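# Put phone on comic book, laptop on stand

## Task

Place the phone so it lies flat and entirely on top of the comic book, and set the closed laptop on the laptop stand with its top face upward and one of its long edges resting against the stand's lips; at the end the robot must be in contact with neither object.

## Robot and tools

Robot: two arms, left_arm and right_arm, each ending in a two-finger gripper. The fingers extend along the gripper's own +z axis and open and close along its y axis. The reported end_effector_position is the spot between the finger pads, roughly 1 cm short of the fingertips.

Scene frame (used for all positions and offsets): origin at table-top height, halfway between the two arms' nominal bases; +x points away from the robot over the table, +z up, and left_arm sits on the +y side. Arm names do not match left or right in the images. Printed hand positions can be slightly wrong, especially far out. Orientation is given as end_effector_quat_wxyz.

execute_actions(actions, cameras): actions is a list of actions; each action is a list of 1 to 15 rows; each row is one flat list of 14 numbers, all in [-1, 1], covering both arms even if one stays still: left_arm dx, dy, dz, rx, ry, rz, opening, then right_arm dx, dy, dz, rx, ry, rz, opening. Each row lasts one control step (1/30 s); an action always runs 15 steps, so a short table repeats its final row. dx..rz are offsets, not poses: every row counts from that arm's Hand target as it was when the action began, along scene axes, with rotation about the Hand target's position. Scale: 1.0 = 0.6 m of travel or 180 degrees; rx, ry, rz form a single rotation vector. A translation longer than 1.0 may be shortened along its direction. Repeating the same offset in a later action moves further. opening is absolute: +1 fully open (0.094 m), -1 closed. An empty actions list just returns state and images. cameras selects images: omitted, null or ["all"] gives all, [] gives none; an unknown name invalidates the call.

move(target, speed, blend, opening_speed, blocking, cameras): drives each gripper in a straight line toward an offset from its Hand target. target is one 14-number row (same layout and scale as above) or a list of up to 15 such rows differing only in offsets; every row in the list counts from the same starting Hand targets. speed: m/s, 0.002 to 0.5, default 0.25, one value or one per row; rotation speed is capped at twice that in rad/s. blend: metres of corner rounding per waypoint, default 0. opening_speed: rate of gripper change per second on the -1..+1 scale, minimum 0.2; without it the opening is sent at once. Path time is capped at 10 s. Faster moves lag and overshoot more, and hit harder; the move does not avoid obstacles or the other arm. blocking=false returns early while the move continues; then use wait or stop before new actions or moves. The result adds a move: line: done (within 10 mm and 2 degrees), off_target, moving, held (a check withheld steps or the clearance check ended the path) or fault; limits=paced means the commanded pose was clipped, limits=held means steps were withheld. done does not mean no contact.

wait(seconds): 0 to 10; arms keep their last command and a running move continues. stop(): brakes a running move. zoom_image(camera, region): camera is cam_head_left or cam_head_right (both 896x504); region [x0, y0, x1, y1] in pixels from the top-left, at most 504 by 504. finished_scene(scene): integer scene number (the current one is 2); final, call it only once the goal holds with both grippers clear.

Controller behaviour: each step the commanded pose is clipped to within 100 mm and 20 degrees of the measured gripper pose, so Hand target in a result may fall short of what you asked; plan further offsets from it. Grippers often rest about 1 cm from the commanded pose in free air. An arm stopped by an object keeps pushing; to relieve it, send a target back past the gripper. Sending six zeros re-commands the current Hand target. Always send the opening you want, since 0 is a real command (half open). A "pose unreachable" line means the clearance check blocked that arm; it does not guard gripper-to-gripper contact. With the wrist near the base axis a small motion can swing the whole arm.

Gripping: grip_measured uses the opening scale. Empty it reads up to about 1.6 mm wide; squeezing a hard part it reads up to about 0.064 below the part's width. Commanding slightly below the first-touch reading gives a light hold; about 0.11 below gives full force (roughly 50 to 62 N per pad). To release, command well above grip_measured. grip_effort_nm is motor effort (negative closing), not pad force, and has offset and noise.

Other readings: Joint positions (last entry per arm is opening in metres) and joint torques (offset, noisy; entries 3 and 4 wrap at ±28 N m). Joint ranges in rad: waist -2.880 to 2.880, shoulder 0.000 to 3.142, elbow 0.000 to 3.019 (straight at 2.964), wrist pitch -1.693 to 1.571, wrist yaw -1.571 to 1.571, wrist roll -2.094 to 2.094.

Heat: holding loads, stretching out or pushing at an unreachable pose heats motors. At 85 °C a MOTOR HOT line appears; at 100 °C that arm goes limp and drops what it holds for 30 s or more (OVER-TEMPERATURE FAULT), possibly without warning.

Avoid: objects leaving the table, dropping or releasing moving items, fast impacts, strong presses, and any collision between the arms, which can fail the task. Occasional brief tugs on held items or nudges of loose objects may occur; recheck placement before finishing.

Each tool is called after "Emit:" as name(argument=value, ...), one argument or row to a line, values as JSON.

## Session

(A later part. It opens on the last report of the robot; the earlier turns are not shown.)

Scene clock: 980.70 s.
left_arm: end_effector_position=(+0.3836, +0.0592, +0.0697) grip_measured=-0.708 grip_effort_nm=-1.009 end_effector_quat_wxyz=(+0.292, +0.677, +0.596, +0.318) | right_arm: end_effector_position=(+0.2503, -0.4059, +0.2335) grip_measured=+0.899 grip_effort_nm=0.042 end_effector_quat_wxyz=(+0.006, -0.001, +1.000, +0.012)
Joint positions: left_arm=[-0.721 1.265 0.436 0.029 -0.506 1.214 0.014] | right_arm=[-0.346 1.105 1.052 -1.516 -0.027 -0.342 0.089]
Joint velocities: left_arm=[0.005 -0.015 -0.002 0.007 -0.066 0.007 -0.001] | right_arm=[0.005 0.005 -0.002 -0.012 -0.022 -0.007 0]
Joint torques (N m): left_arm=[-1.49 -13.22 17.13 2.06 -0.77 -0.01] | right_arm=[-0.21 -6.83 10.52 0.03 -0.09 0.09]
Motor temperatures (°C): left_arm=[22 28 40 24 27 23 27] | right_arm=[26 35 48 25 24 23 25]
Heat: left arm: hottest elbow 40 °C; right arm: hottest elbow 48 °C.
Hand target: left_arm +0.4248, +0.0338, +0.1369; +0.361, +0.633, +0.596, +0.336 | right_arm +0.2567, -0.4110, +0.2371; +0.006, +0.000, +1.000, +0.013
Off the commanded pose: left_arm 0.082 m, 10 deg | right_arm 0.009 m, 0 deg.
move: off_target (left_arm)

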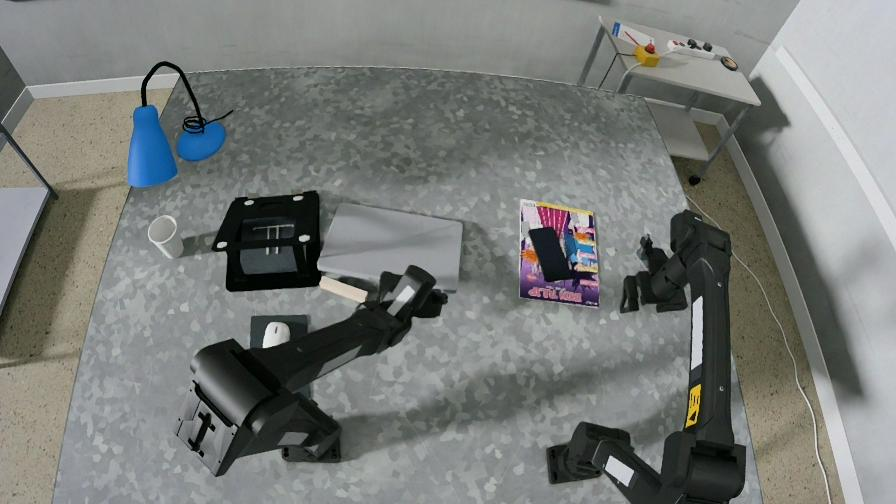

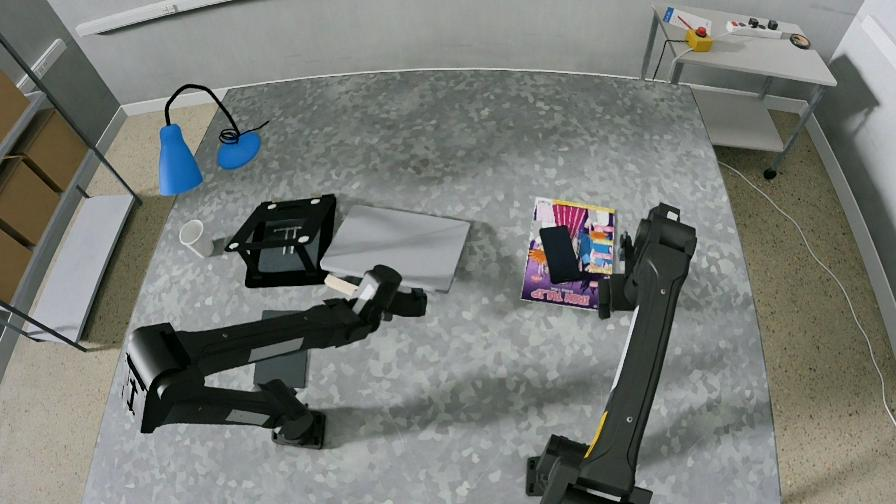

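Emit:
move(
  target=[-0.03, 0.02, 0.1, 0, 0, 0, -1, 0, 0, 0, 0, 0, 0, 0.9],
  speed=0.06,
)

Emit:
zoom_image(
  camera="cam_head_left",
  region=[310, 170, 470, 310],
)

Emit:
zoom_image(
  camera="cam_head_right",
  region=[310, 170, 470, 310],
)

Scene clock: 994.73 s.
left_arm: end_effector_position=(+0.3606, +0.0783, +0.1040) grip_measured=-0.724 grip_effort_nm=-1.009 end_effector_quat_wxyz=(+0.276, +0.685, +0.597, +0.316) | right_arm: end_effector_position=(+0.2503, -0.4059, +0.2335) grip_measured=+0.899 grip_effort_nm=0.046 end_effector_quat_wxyz=(+0.006, -0.001, +1.000, +0.012)
Joint positions: left_arm=[-0.721 1.065 0.437 -0.209 -0.506 1.214 0.013] | right_arm=[-0.346 1.105 1.052 -1.516 -0.027 -0.342 0.089]
Joint velocities: left_arm=[0.005 -0.015 -0.012 -0.012 0.037 0.051 0] | right_arm=[-0.024 -0.015 -0.007 0.007 -0.081 0.007 0.002]
Joint torques (N m): left_arm=[-1.14 -11.22 20.63 2.07 -0.93 -0.11] | right_arm=[-0.09 -6.77 10.5 0.06 -0.09 0.08]
Motor temperatures (°C): left_arm=[22 28 44 24 27 23 28] | right_arm=[26 35 48 25 24 23 25]
Heat: left arm: hottest elbow 44 °C; right arm: hottest elbow 48 °C.
Hand target: left_arm +0.4037, +0.0480, +0.1889; +0.361, +0.633, +0.596, +0.336 | right_arm +0.2567, -0.4110, +0.2371; +0.006, +0.000, +1.000, +0.013
Off the commanded pose: left_arm 0.109 m, 12 deg; position clipped | right_arm 0.009 m, 0 deg.
move: off_target (left_arm); limits=paced

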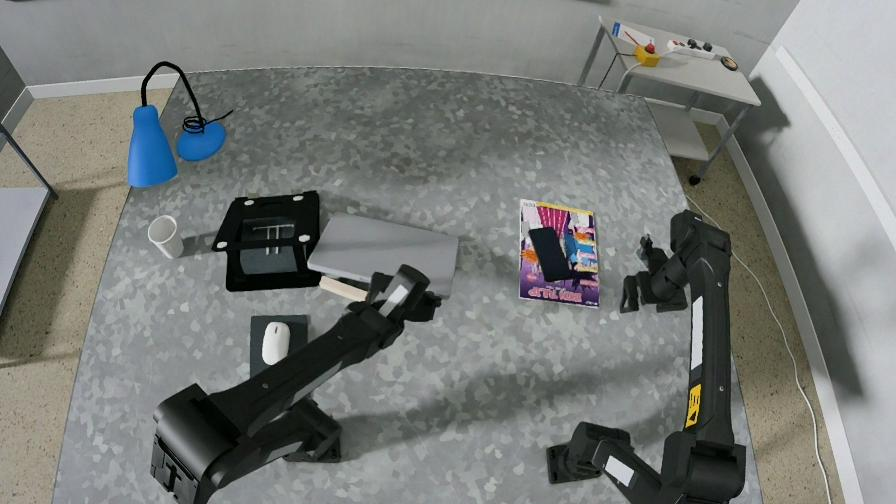

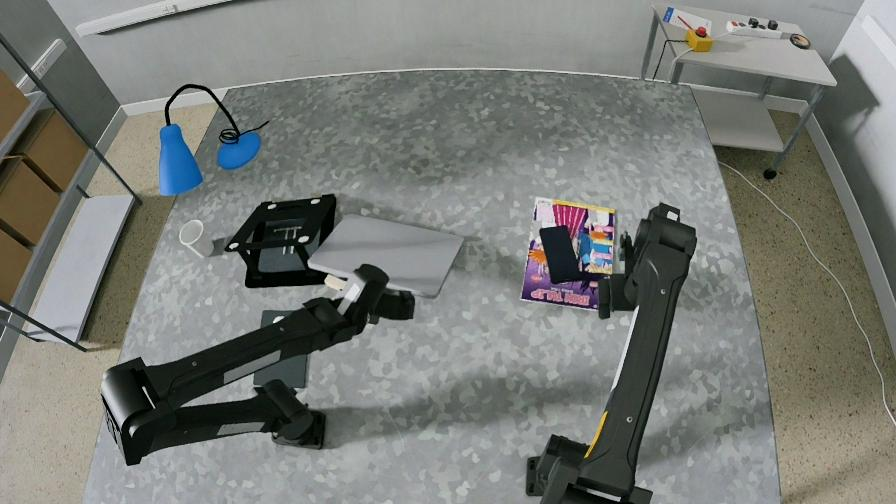

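Scaled by 3.150.

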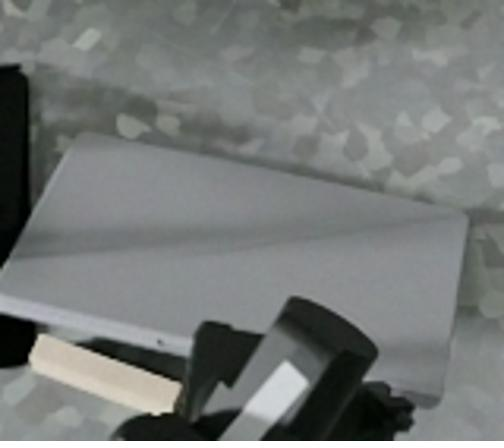

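Scaled by 3.150.

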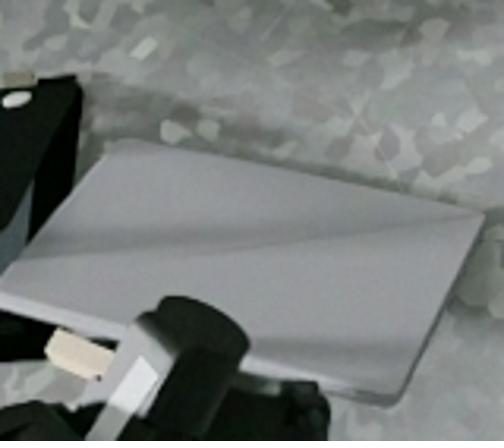

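Emit:
zoom_image(
  camera="cam_head_left",
  region=[350, 240, 470, 330],
)

Emit:
zoom_image(
  camera="cam_head_right",
  region=[310, 230, 430, 320],
)

Scaled by 4.200.

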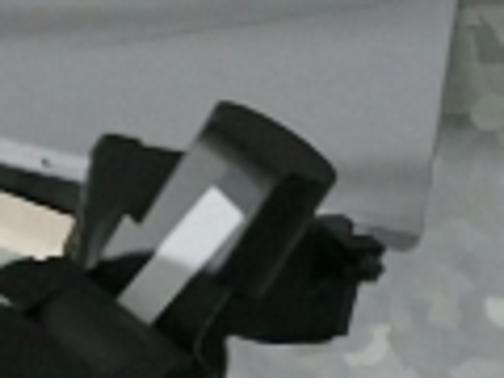

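Scaled by 4.200.

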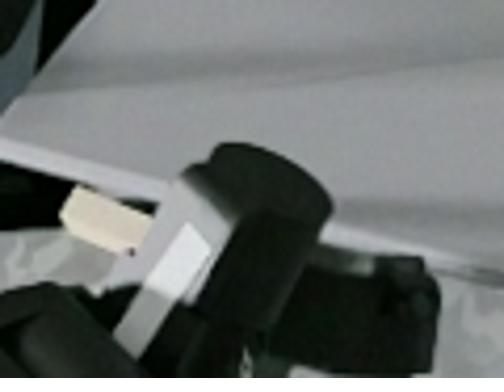

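Emit:
move(
  target=[0.0, 0.03, 0.1, 0, 0.05, 0, -1, 0, 0, 0, 0, 0, 0, 0.9],
  speed=0.06,
)

Emit:
zoom_image(
  camera="cam_head_left",
  region=[310, 170, 470, 310],
)

Emit:
zoom_image(
  camera="cam_head_right",
  region=[310, 170, 470, 310],
)

Scene clock: 1021.50 s.
left_arm: end_effector_position=(+0.3468, +0.0927, +0.1308) grip_measured=-0.725 grip_effort_nm=-1.009 end_effector_quat_wxyz=(+0.225, +0.711, +0.612, +0.264) | right_arm: end_effector_position=(+0.2503, -0.4059, +0.2335) grip_measured=+0.899 grip_effort_nm=0.046 end_effector_quat_wxyz=(+0.006, -0.001, +1.000, +0.012)
Joint positions: left_arm=[-0.666 0.967 0.539 -0.542 -0.4 1.208 0.013] | right_arm=[-0.346 1.105 1.052 -1.516 -0.027 -0.342 0.089]
Joint velocities: left_arm=[-0.005 0.005 -0.007 -0.002 0.007 -0.095 0] | right_arm=[-0.005 -0.005 -0.002 -0.002 0.051 0.037 0]
Joint torques (N m): left_arm=[0.44 -10.99 22.35 1.69 -0.59 -0.29] | right_arm=[-0.15 -6.83 10.5 0.05 -0.09 0.09]
Motor temperatures (°C): left_arm=[22 28 50 24 28 23 28] | right_arm=[26 35 48 25 24 23 25]
Heat: left arm: hottest elbow 50 °C; right arm: hottest elbow 48 °C.
Hand target: left_arm +0.3901, +0.0720, +0.2183; +0.313, +0.657, +0.623, +0.286 | right_arm +0.2567, -0.4110, +0.2371; +0.006, +0.000, +1.000, +0.013
Off the commanded pose: left_arm 0.134 m, 12 deg; position clipped | right_arm 0.009 m, 0 deg.
move: off_target (left_arm); limits=paced

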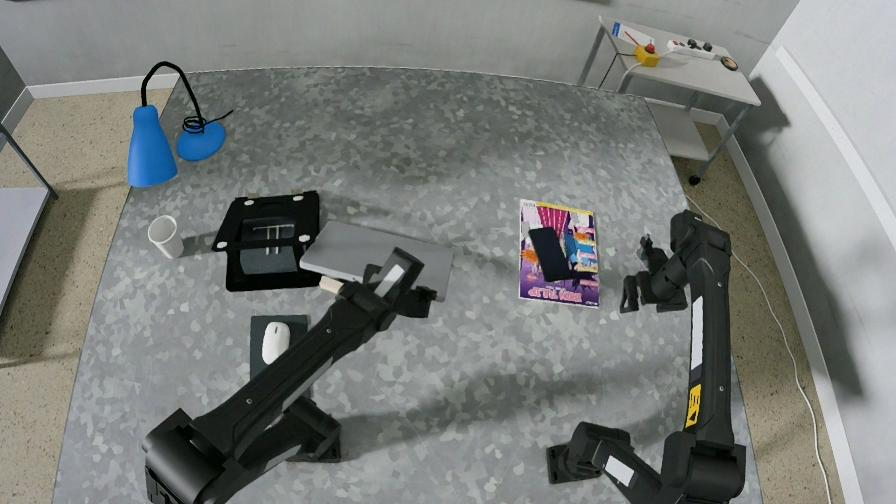

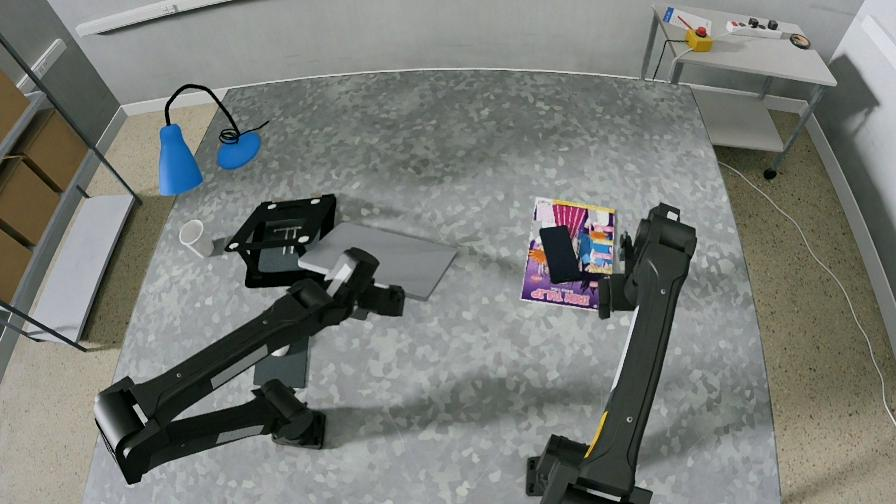

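Scaled by 3.150.

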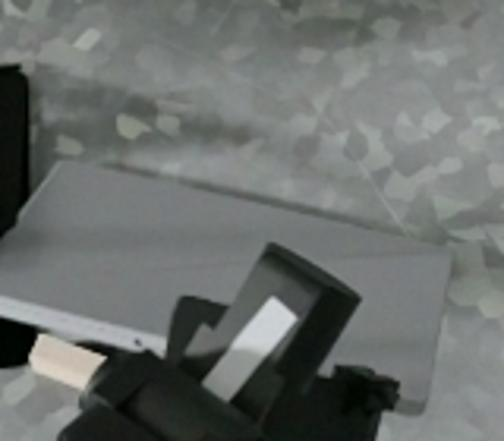

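Scaled by 3.150.

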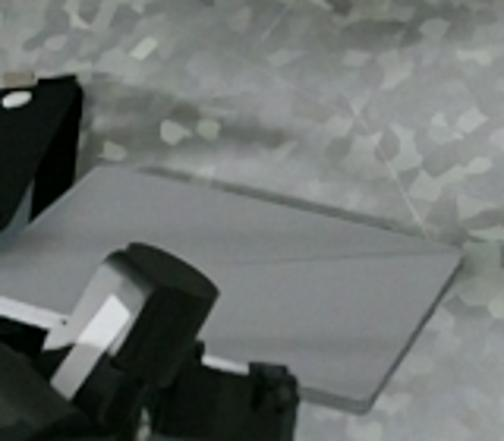

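Emit:
move(
  target=[0.03, 0.03, 0.05, 0, 0.1, 0, -1, 0, 0, 0, 0, 0, 0, 0.9],
  speed=0.15,
)

Emit:
zoom_image(
  camera="cam_head_left",
  region=[310, 170, 470, 310],
)

Scene clock: 1025.97 s.
left_arm: end_effector_position=(+0.3623, +0.0984, +0.1709) grip_measured=-0.728 grip_effort_nm=-1.009 end_effector_quat_wxyz=(+0.136, +0.733, +0.650, +0.150) | right_arm: end_effector_position=(+0.2503, -0.4059, +0.2335) grip_measured=+0.899 grip_effort_nm=0.046 end_effector_quat_wxyz=(+0.006, -0.001, +1.000, +0.012)
Joint positions: left_arm=[-0.529 1.079 0.819 -0.946 -0.187 1.226 0.013] | right_arm=[-0.346 1.105 1.052 -1.516 -0.027 -0.342 0.089]
Joint velocities: left_arm=[-0.024 0.024 -0.012 -0.007 0.051 -0.007 0.001] | right_arm=[-0.024 -0.005 0.002 0.007 -0.022 -0.051 -0.001]
Joint torques (N m): left_arm=[0.91 -10.23 23.23 0.99 -0.54 -0.27] | right_arm=[-0.09 -6.77 10.48 0.03 -0.09 0.09]
Motor temperatures (°C): left_arm=[22 28 51 24 28 23 28] | right_arm=[26 35 48 25 24 23 25]
Heat: left arm: hottest elbow 51 °C; right arm: hottest elbow 48 °C.
Hand target: left_arm +0.4092, +0.0892, +0.2478; +0.210, +0.694, +0.664, +0.182 | right_arm +0.2567, -0.4110, +0.2371; +0.006, +0.000, +1.000, +0.013
Off the commanded pose: left_arm 0.090 m, 11 deg | right_arm 0.009 m, 0 deg.
move: off_target (left_arm); limits=paced

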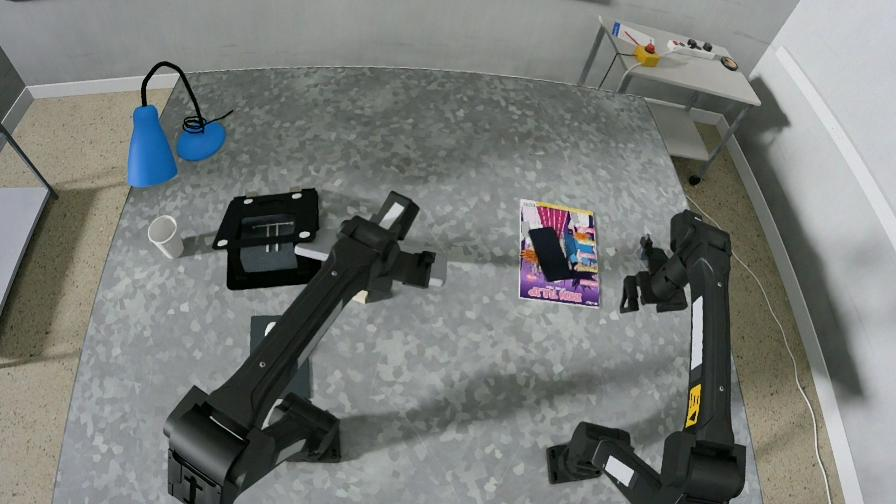

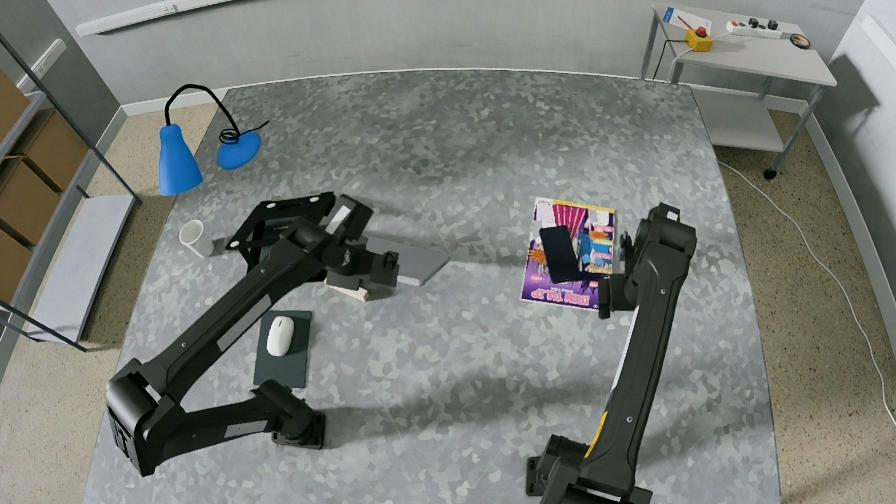

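Scaled by 3.150.

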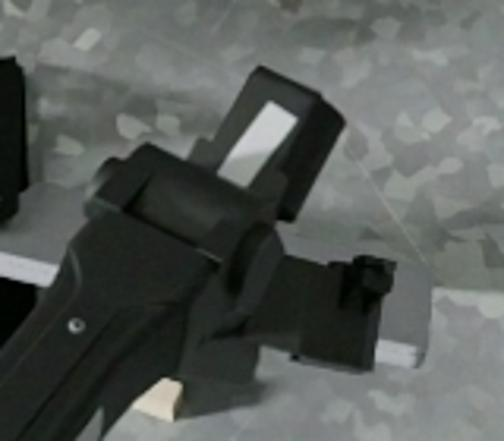

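Emit:
move(
  target=[0.03, 0.0, 0.1, 0, 0.09, 0, -1, 0, 0, 0, 0, 0, 0, 0.9],
  speed=0.15,
)

Emit:
zoom_image(
  camera="cam_head_left",
  region=[310, 170, 470, 310],
)

Scene clock: 1030.27 s.
left_arm: end_effector_position=(+0.3861, +0.0944, +0.2270) grip_measured=-0.731 grip_effort_nm=-1.009 end_effector_quat_wxyz=(+0.030, +0.733, +0.678, +0.044) | right_arm: end_effector_position=(+0.2503, -0.4059, +0.2335) grip_measured=+0.899 grip_effort_nm=0.042 end_effector_quat_wxyz=(+0.006, -0.001, +1.000, +0.012)
Joint positions: left_arm=[-0.45 1.289 1.18 -1.373 -0.057 1.229 0.013] | right_arm=[-0.346 1.105 1.052 -1.516 -0.027 -0.342 0.089]
Joint velocities: left_arm=[0.005 -0.005 0.002 0.007 0.022 -0.081 -0.001] | right_arm=[0.005 -0.005 -0.002 0.007 -0.022 -0.051 0.002]
Joint torques (N m): left_arm=[0.5 -14.21 24.03 0.28 -0.35 -0.11] | right_arm=[-0.15 -6.83 10.48 0.05 -0.09 0.08]
Motor temperatures (°C): left_arm=[22 28 52 24 27 23 28] | right_arm=[26 35 48 25 24 23 25]
Heat: left arm: hottest elbow 52 °C; right arm: hottest elbow 48 °C.
Hand target: left_arm +0.4283, +0.0886, +0.3071; +0.113, +0.714, +0.686, +0.084 | right_arm +0.2567, -0.4110, +0.2371; +0.006, +0.000, +1.000, +0.013
Off the commanded pose: left_arm 0.091 m, 11 deg | right_arm 0.009 m, 0 deg.
move: off_target (left_arm); limits=paced

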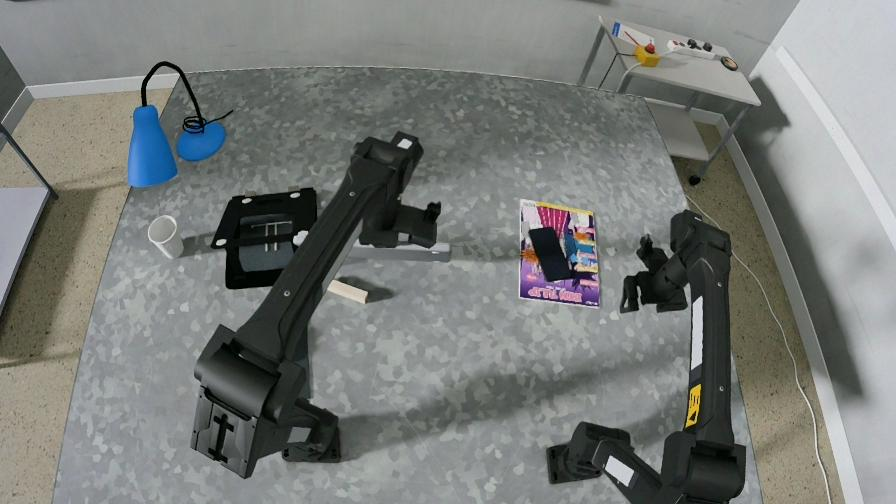

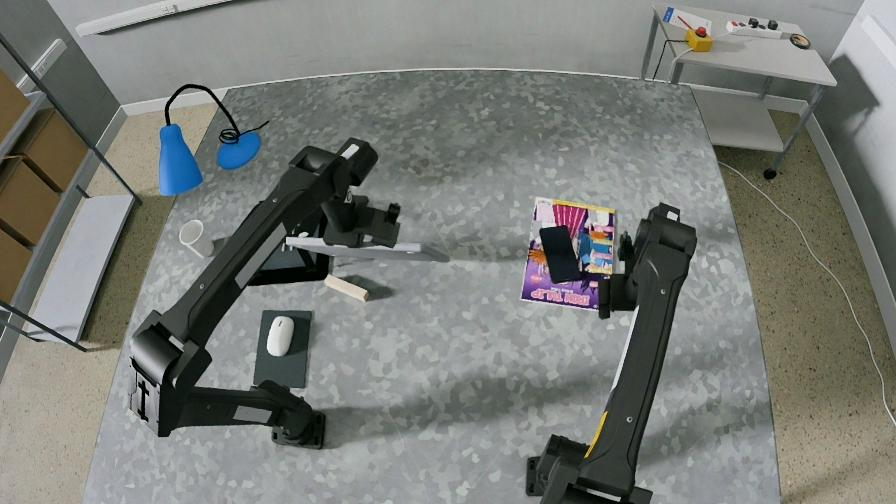

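Scaled by 3.150.

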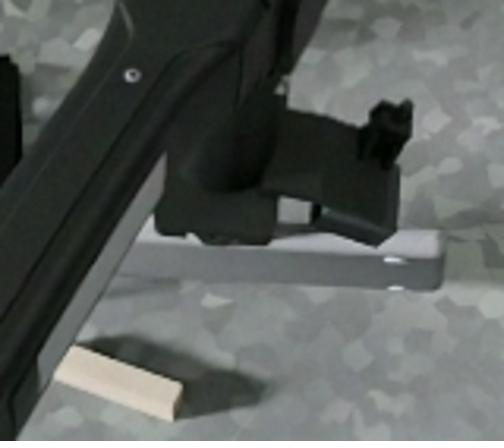

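Emit:
move(
  target=[-0.03, 0.0, 0.05, 0, -0.04, 0, -1, 0, 0, 0, 0, 0, 0, 0.9],
  speed=0.15,
)

Emit:
zoom_image(
  camera="cam_head_right",
  region=[270, 170, 470, 330],
)

Scene clock: 1037.40 s.
left_arm: end_effector_position=(+0.3865, +0.1027, +0.2503) grip_measured=-0.742 grip_effort_nm=-1.004 end_effector_quat_wxyz=(+0.055, +0.722, +0.685, +0.083) | right_arm: end_effector_position=(+0.2503, -0.4059, +0.2335) grip_measured=+0.899 grip_effort_nm=0.046 end_effector_quat_wxyz=(+0.006, -0.001, +1.000, +0.012)
Joint positions: left_arm=[-0.454 1.228 1.18 -1.358 -0.111 1.207 0.012] | right_arm=[-0.346 1.105 1.052 -1.516 -0.027 -0.342 0.089]
Joint velocities: left_arm=[-0.005 -0.005 -0.012 -0.017 0.022 -0.037 -0.001] | right_arm=[0.005 0.005 -0.012 -0.002 -0.037 0.037 0]
Joint torques (N m): left_arm=[-2.26 -16.56 21.65 1.35 -0.44 -0.1] | right_arm=[-0.26 -6.71 10.5 0.03 -0.09 0.09]
Motor temperatures (°C): left_arm=[22 28 54 24 27 23 28] | right_arm=[26 35 48 25 24 23 25]
Heat: left arm: hottest elbow 54 °C; right arm: hottest elbow 48 °C.
Hand target: left_arm +0.4107, +0.0889, +0.3376; +0.156, +0.707, +0.678, +0.128 | right_arm +0.2567, -0.4110, +0.2371; +0.006, +0.000, +1.000, +0.013
Off the commanded pose: left_arm 0.091 m, 13 deg | right_arm 0.009 m, 0 deg.
move: off_target (left_arm); limits=paced

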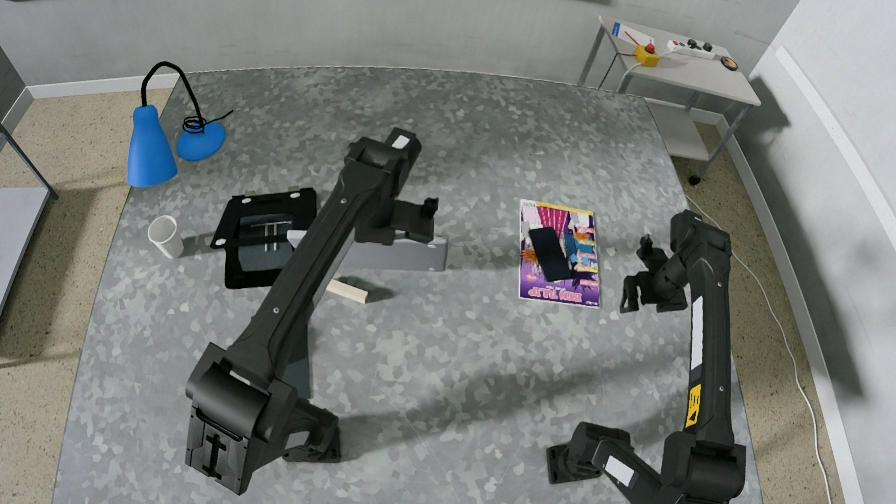

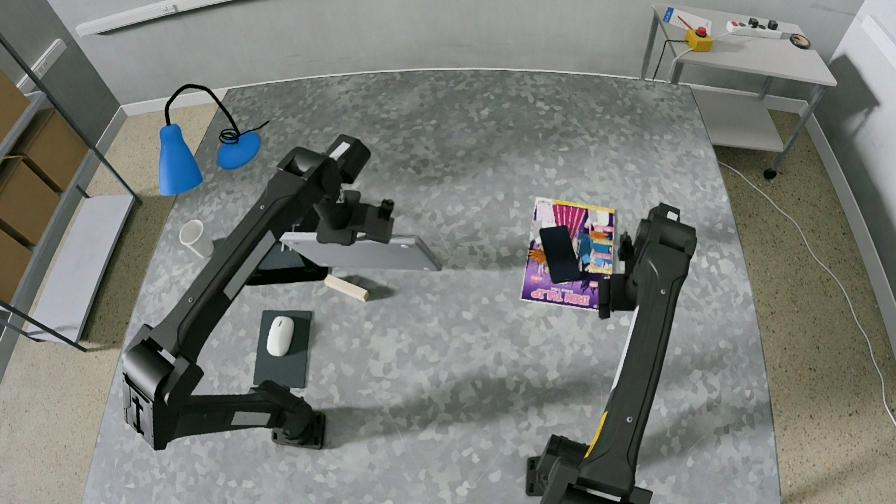

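Scaled by 2.520.

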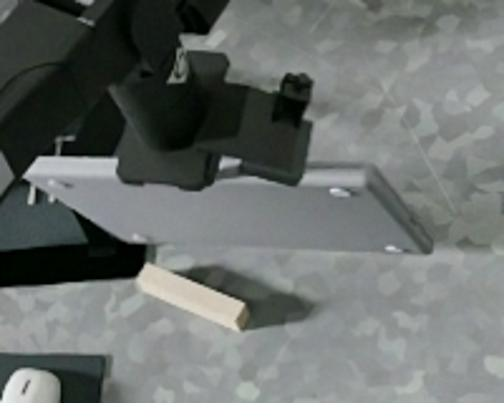

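Emit:
move(
  target=[-0.04, 0.02, 0.1, 0, 0.04, 0, -1, 0, 0, 0, 0, 0, 0, 0.9],
  speed=0.2,
)

Emit:
zoom_image(
  camera="cam_head_right",
  region=[270, 170, 470, 330],
)

Scene clock: 1040.77 s.
left_arm: end_effector_position=(+0.3463, +0.1128, +0.2550) grip_measured=-0.743 grip_effort_nm=-1.009 end_effector_quat_wxyz=(+0.004, +0.728, +0.685, +0.039) | right_arm: end_effector_position=(+0.2503, -0.4059, +0.2335) grip_measured=+0.899 grip_effort_nm=0.042 end_effector_quat_wxyz=(+0.006, -0.001, +1.000, +0.012)
Joint positions: left_arm=[-0.454 1.201 1.18 -1.512 -0.068 1.207 0.012] | right_arm=[-0.346 1.105 1.052 -1.516 -0.027 -0.342 0.089]
Joint velocities: left_arm=[-0.015 -0.005 0.002 -0.017 0.066 -0.051 0] | right_arm=[-0.005 -0.024 0.007 -0.002 0.022 -0.022 0.001]
Joint torques (N m): left_arm=[-0.09 -16.79 24.59 0.13 -0.08 -0.07] | right_arm=[-0.21 -6.71 10.48 0.06 -0.09 0.08]
Motor temperatures (°C): left_arm=[22 28 54 24 27 23 28] | right_arm=[26 35 48 25 24 23 25]
Heat: left arm: hottest elbow 54 °C; right arm: hottest elbow 48 °C.
Hand target: left_arm +0.3744, +0.1050, +0.3513; +0.112, +0.713, +0.687, +0.084 | right_arm +0.2567, -0.4110, +0.2371; +0.006, +0.000, +1.000, +0.013
Off the commanded pose: left_arm 0.149 m, 14 deg; position clipped | right_arm 0.009 m, 0 deg.
move: off_target (left_arm); limits=paced

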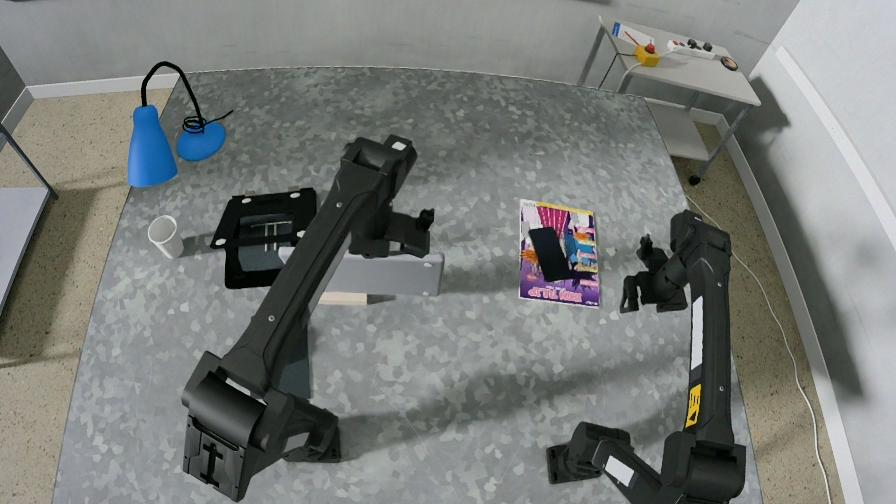

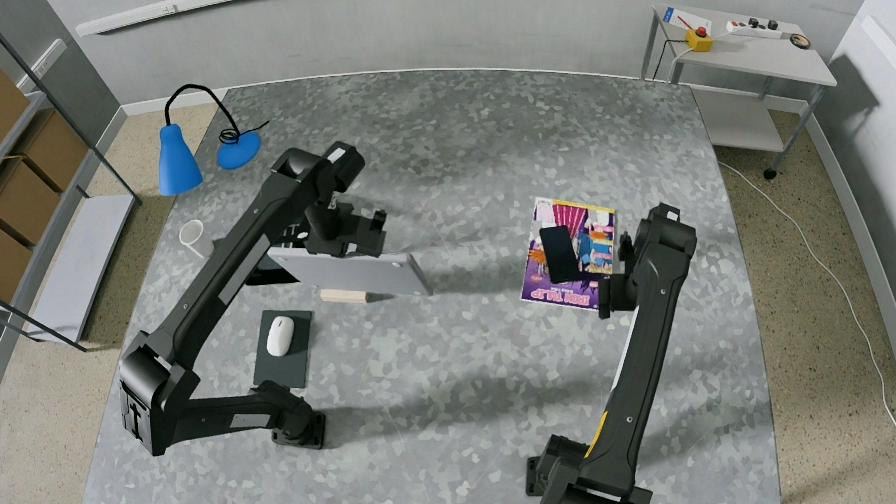

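Scaled by 2.520.

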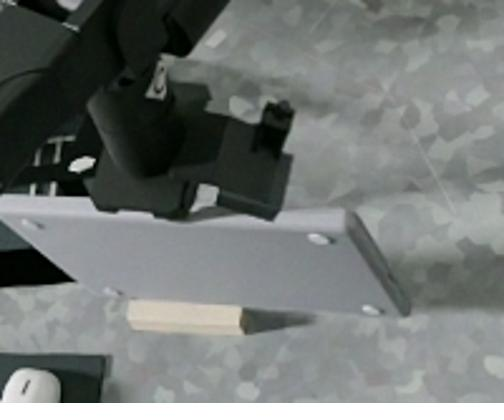

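Emit:
move(
  target=[-0.047, 0.013, 0.1, 0, -0.03, 0, -1, 0, 0, 0, 0, 0, 0, 0.9],
  speed=0.2,
)

Emit:
zoom_image(
  camera="cam_head_right",
  region=[270, 170, 470, 330],
)

Scene clock: 1054.03 s.
left_arm: end_effector_position=(+0.3207, +0.1297, +0.2928) grip_measured=-0.743 grip_effort_nm=-1.009 end_effector_quat_wxyz=(+0.034, +0.722, +0.687, +0.068) | right_arm: end_effector_position=(+0.2503, -0.4059, +0.2335) grip_measured=+0.899 grip_effort_nm=0.042 end_effector_quat_wxyz=(+0.006, -0.001, +1.000, +0.012)
Joint positions: left_arm=[-0.456 1.075 1.18 -1.562 -0.101 1.199 0.012] | right_arm=[-0.346 1.105 1.052 -1.516 -0.027 -0.342 0.089]
Joint velocities: left_arm=[-0.005 -0.005 -0.022 -0.007 -0.022 -0.081 0.002] | right_arm=[0.005 0.005 -0.007 -0.002 -0.051 -0.051 0]
Joint torques (N m): left_arm=[-2.67 -13.51 25.44 0.88 -0.43 -0.1] | right_arm=[-0.21 -6.83 10.5 0.05 -0.09 0.08]
Motor temperatures (°C): left_arm=[22 29 57 24 27 23 28] | right_arm=[26 35 48 25 24 23 25]
Heat: left arm: hottest elbow 57 °C; right arm: hottest elbow 48 °C.
Hand target: left_arm +0.3423, +0.1162, +0.3902; +0.145, +0.708, +0.681, +0.117 | right_arm +0.2567, -0.4110, +0.2371; +0.006, +0.000, +1.000, +0.013
Off the commanded pose: left_arm 0.122 m, 14 deg; position clipped | right_arm 0.009 m, 0 deg.
move: off_target (left_arm); limits=paced

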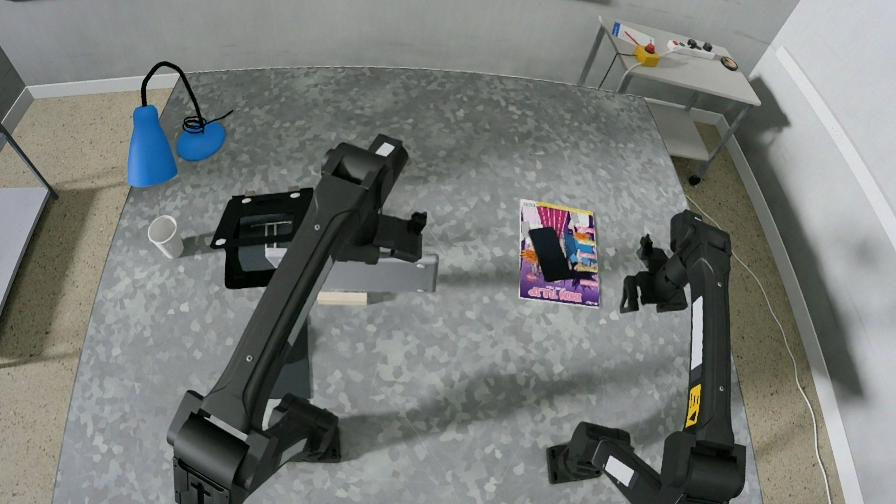

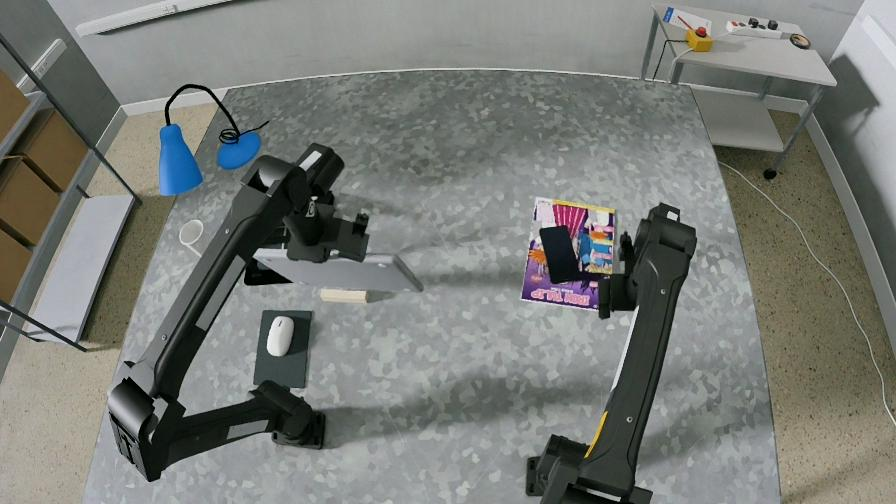

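Scaled by 2.520.

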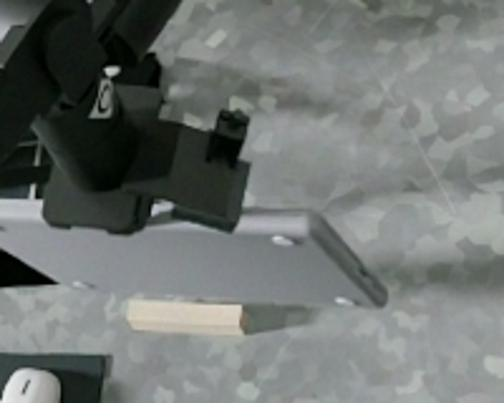

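Emit:
move(
  target=[-0.02, 0.03, 0.1, 0, 0, 0, -1, 0, 0, 0, 0, 0, 0, 0.9],
  speed=0.2,
  cameras=["cam_head_right"],
)

Scene clock: 1058.10 s.
left_arm: end_effector_position=(+0.3005, +0.1392, +0.3062) grip_measured=-0.743 grip_effort_nm=-1.009 end_effector_quat_wxyz=(+0.034, +0.725, +0.685, +0.068) | right_arm: end_effector_position=(+0.2503, -0.4059, +0.2335) grip_measured=+0.899 grip_effort_nm=0.046 end_effector_quat_wxyz=(+0.006, -0.001, +1.000, +0.012)
Joint positions: left_arm=[-0.456 1.02 1.18 -1.616 -0.101 1.207 0.012] | right_arm=[-0.346 1.105 1.052 -1.516 -0.027 -0.342 0.089]
Joint velocities: left_arm=[0.005 -0.005 -0.002 0.002 -0.037 -0.007 0] | right_arm=[0.005 0.005 0.012 -0.007 0.007 0.007 -0.001]
Joint torques (N m): left_arm=[-0.03 -12.16 26.13 0.53 -0.21 0.14] | right_arm=[-0.15 -6.71 10.47 0.05 -0.09 0.09]
Motor temperatures (°C): left_arm=[22 28 57 24 27 23 29] | right_arm=[26 35 48 25 24 23 25]
Heat: left arm: hottest elbow 57 °C; right arm: hottest elbow 48 °C.
Hand target: left_arm +0.3216, +0.1359, +0.4046; +0.145, +0.709, +0.681, +0.117 | right_arm +0.2567, -0.4110, +0.2371; +0.006, +0.000, +1.000, +0.013
Off the commanded pose: left_arm 0.147 m, 14 deg; position clipped | right_arm 0.009 m, 0 deg.
move: off_target (left_arm); limits=paced
Images, in order (width x height): cam_head_right 896x504.

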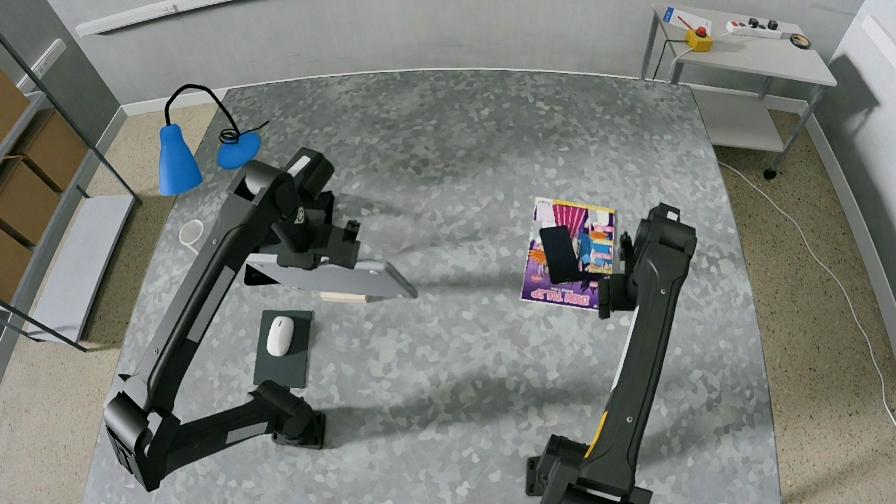

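Emit:
move(
  target=[0.1, 0.0, 0.0, 0, 0.0, 0, -1, 0, 0, 0, 0, 0, 0, 0.9],
  speed=0.2,
  cameras=["cam_head_right"],
)

Scene clock: 1062.33 s.
left_arm: end_effector_position=(+0.3439, +0.1424, +0.3029) grip_measured=-0.743 grip_effort_nm=-1.013 end_effector_quat_wxyz=(+0.041, +0.724, +0.686, +0.063) | right_arm: end_effector_position=(+0.2503, -0.4059, +0.2335) grip_measured=+0.899 grip_effort_nm=0.042 end_effector_quat_wxyz=(+0.006, -0.001, +1.000, +0.012)
Joint positions: left_arm=[-0.378 1.114 1.234 -1.561 -0.076 1.279 0.012] | right_arm=[-0.346 1.105 1.052 -1.516 -0.027 -0.342 0.089]
Joint velocities: left_arm=[-0.005 -0.005 -0.017 0.002 -0.022 -0.066 0.001] | right_arm=[0.005 -0.005 0.002 -0.002 -0.066 0.007 0]
Joint torques (N m): left_arm=[-0.15 -11.87 25.88 1.33 -0.16 0.11] | right_arm=[-0.15 -6.65 10.5 0.05 -0.1 0.08]
Motor temperatures (°C): left_arm=[22 29 58 24 27 23 29] | right_arm=[26 35 48 25 24 23 25]
Heat: left arm: hottest elbow 58 °C; right arm: hottest elbow 48 °C.
Hand target: left_arm +0.3781, +0.1359, +0.3950; +0.145, +0.709, +0.681, +0.117 | right_arm +0.2567, -0.4110, +0.2371; +0.006, +0.000, +1.000, +0.013
Off the commanded pose: left_arm 0.109 m, 14 deg; position clipped | right_arm 0.009 m, 0 deg.
move: off_target (left_arm); limits=paced
Images, in order (width x height): cam_head_right 896x504.

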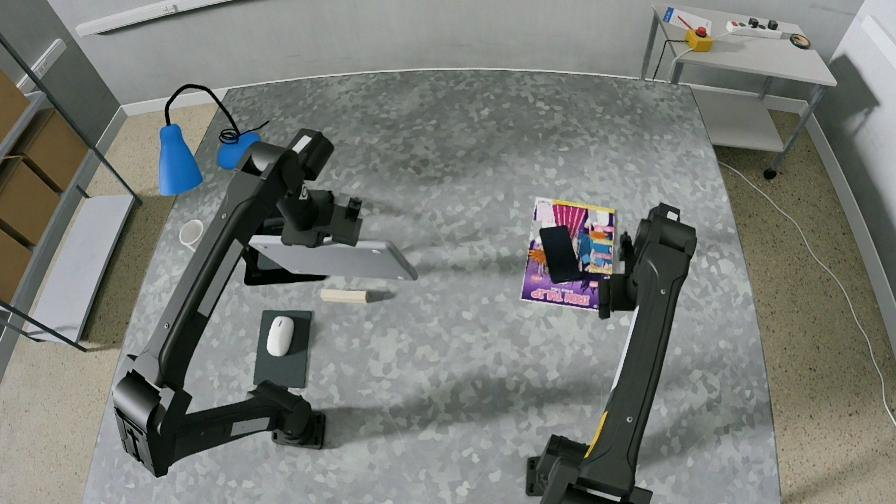

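Emit:
move(
  target=[0.07, 0.0, 0.1, 0, -0.02, 0, -1, 0, 0, 0, 0, 0, 0, 0.9],
  speed=0.2,
  cameras=["cam_head_right"],
)

Scene clock: 1067.43 s.
left_arm: end_effector_position=(+0.3596, +0.1443, +0.3036) grip_measured=-0.743 grip_effort_nm=-1.009 end_effector_quat_wxyz=(+0.060, +0.724, +0.683, +0.080) | right_arm: end_effector_position=(+0.2503, -0.4059, +0.2335) grip_measured=+0.899 grip_effort_nm=0.042 end_effector_quat_wxyz=(+0.006, -0.001, +1.000, +0.012)
Joint positions: left_arm=[-0.363 1.119 1.234 -1.505 -0.087 1.302 0.012] | right_arm=[-0.346 1.105 1.052 -1.516 -0.027 -0.342 0.089]
Joint velocities: left_arm=[-0.005 -0.015 -0.007 0.022 -0.007 -0.022 0.001] | right_arm=[0.005 -0.005 0.012 -0.002 0.022 -0.007 -0.001]
Joint torques (N m): left_arm=[0.03 -11.52 25.77 1.74 -0.24 0.09] | right_arm=[-0.09 -6.77 10.48 0.03 -0.09 0.08]
Motor temperatures (°C): left_arm=[22 29 59 24 27 23 29] | right_arm=[26 35 48 25 24 23 25]
Heat: left arm: hottest elbow 59 °C; right arm: hottest elbow 48 °C.
Hand target: left_arm +0.3968, +0.1387, +0.3970; +0.166, +0.704, +0.676, +0.139 | right_arm +0.2567, -0.4110, +0.2371; +0.006, +0.000, +1.000, +0.013
Off the commanded pose: left_arm 0.163 m, 14 deg; position clipped | right_arm 0.009 m, 0 deg.
move: off_target (left_arm); limits=paced
Images, in order (width x height): cam_head_right 896x504.

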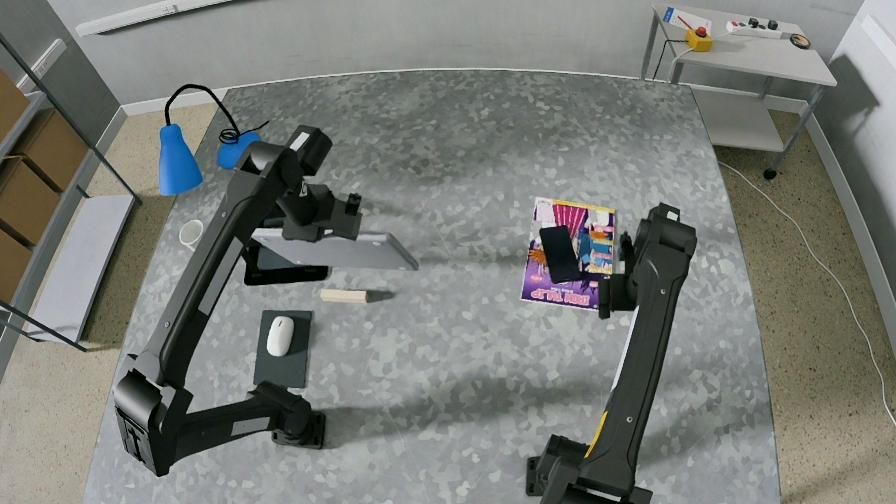

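Emit:
move(
  target=[0.09, 0.05, 0.0, 0, 0.0, 0, -1, 0, 0, 0, 0, 0, 0, 0.9],
  speed=0.3,
  cameras=["cam_head_right"],
)

Scene clock: 1071.63 s.
left_arm: end_effector_position=(+0.4008, +0.1726, +0.2795) grip_measured=-0.754 grip_effort_nm=-1.004 end_effector_quat_wxyz=(+0.064, +0.716, +0.692, +0.069) | right_arm: end_effector_position=(+0.2503, -0.4059, +0.2335) grip_measured=+0.899 grip_effort_nm=0.042 end_effector_quat_wxyz=(+0.006, -0.001, +1.000, +0.012)
Joint positions: left_arm=[-0.234 1.2 1.234 -1.421 -0.041 1.403 0.012] | right_arm=[-0.346 1.105 1.052 -1.516 -0.027 -0.342 0.089]
Joint velocities: left_arm=[-0.015 -0.005 0.002 -0.002 0.022 -0.022 -0.001] | right_arm=[-0.005 -0.024 0.012 -0.002 -0.066 -0.081 0.001]
Joint torques (N m): left_arm=[-0.56 -14.68 23.87 2.33 -0.04 0.27] | right_arm=[-0.15 -6.77 10.48 0.03 -0.09 0.09]
Motor temperatures (°C): left_arm=[22 28 60 24 27 23 29] | right_arm=[26 35 48 25 24 23 25]
Heat: left arm: hottest elbow 60 °C; right arm: hottest elbow 48 °C.
Hand target: left_arm +0.4404, +0.1694, +0.3718; +0.166, +0.704, +0.676, +0.139 | right_arm +0.2567, -0.4110, +0.2371; +0.006, +0.000, +1.000, +0.013
Off the commanded pose: left_arm 0.128 m, 14 deg; position clipped | right_arm 0.009 m, 0 deg.
move: off_target (left_arm); limits=paced
Images, in order (width x height): cam_head_right 896x504.

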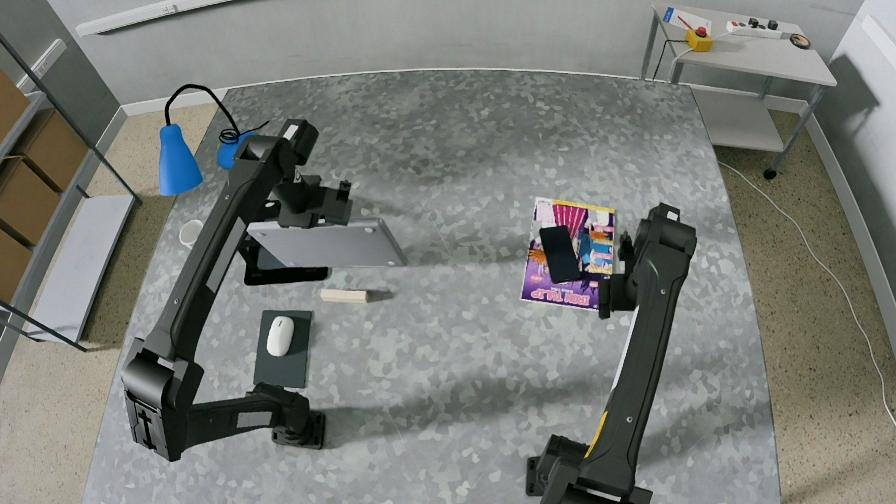

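Emit:
move(
  target=[-0.06, -0.09, -0.09, 0, 0.0, 0, -1, 0, 0, 0, 0, 0, 0, 0.9],
  speed=0.15,
)

Emit:
zoom_image(
  camera="cam_head_right",
  region=[230, 170, 430, 330],
)

Scene clock: 1120.43 s.
left_arm: end_effector_position=(+0.4002, +0.1205, +0.3235) grip_measured=-0.987 grip_effort_nm=-0.701 end_effector_quat_wxyz=(+0.166, +0.704, +0.676, +0.140) | right_arm: end_effector_position=(+0.2503, -0.4059, +0.2335) grip_measured=+0.899 grip_effort_nm=0.042 end_effector_quat_wxyz=(+0.006, -0.001, +1.000, +0.012)
Joint positions: left_arm=[-0.396 1.091 1.219 -1.274 -0.109 1.268 0.001] | right_arm=[-0.346 1.105 1.052 -1.516 -0.027 -0.342 0.089]
Joint velocities: left_arm=[0.005 -0.005 -0.002 -0.012 0.095 -0.022 -0.001] | right_arm=[-0.005 -0.005 0.017 -0.012 0.051 -0.037 0]
Joint torques (N m): left_arm=[-2.55 -7.94 10.07 1.59 -0.11 -0.1] | right_arm=[-0.15 -6.77 10.47 0.03 -0.09 0.09]
Motor temperatures (°C): left_arm=[22 29 65 24 27 24 29] | right_arm=[26 35 48 25 24 23 25]
Heat: left arm: hottest elbow 65 °C; right arm: hottest elbow 48 °C.
Hand target: left_arm +0.4030, +0.1154, +0.3179; +0.166, +0.704, +0.676, +0.139 | right_arm +0.2567, -0.4110, +0.2371; +0.006, +0.000, +1.000, +0.013
Off the commanded pose: left_arm 0.009 m, 0 deg | right_arm 0.009 m, 0 deg.
move: done

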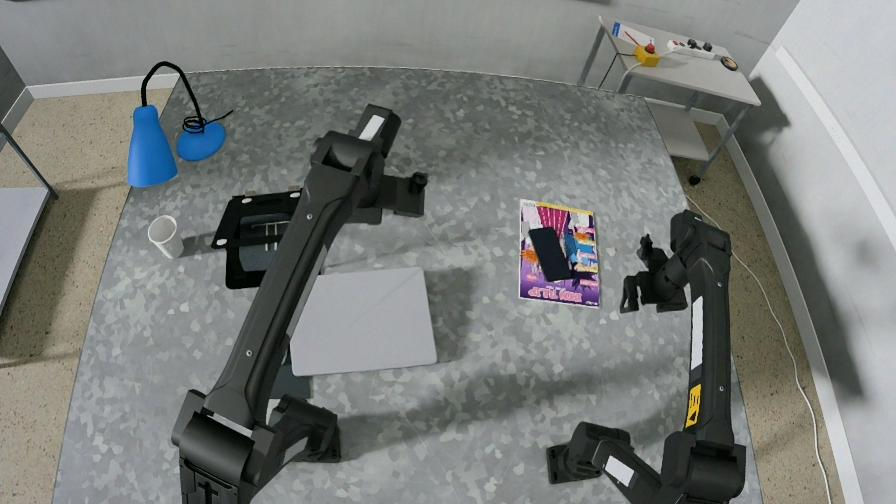

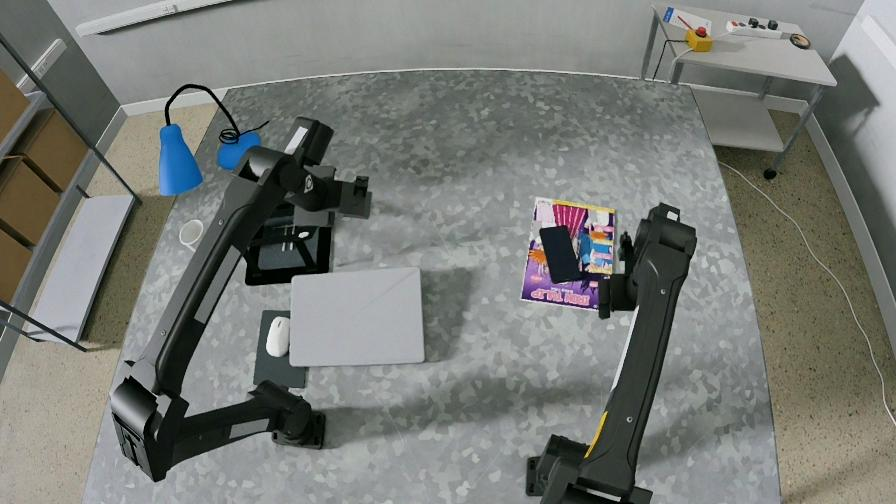

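Scaled by 2.520.

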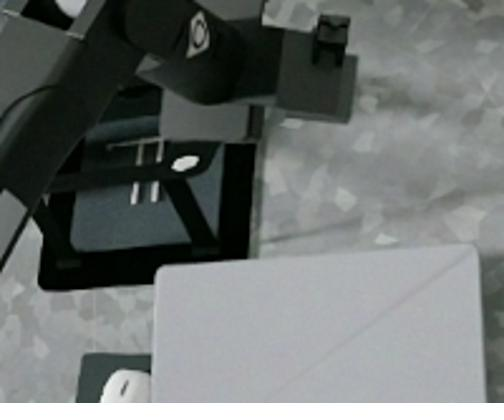

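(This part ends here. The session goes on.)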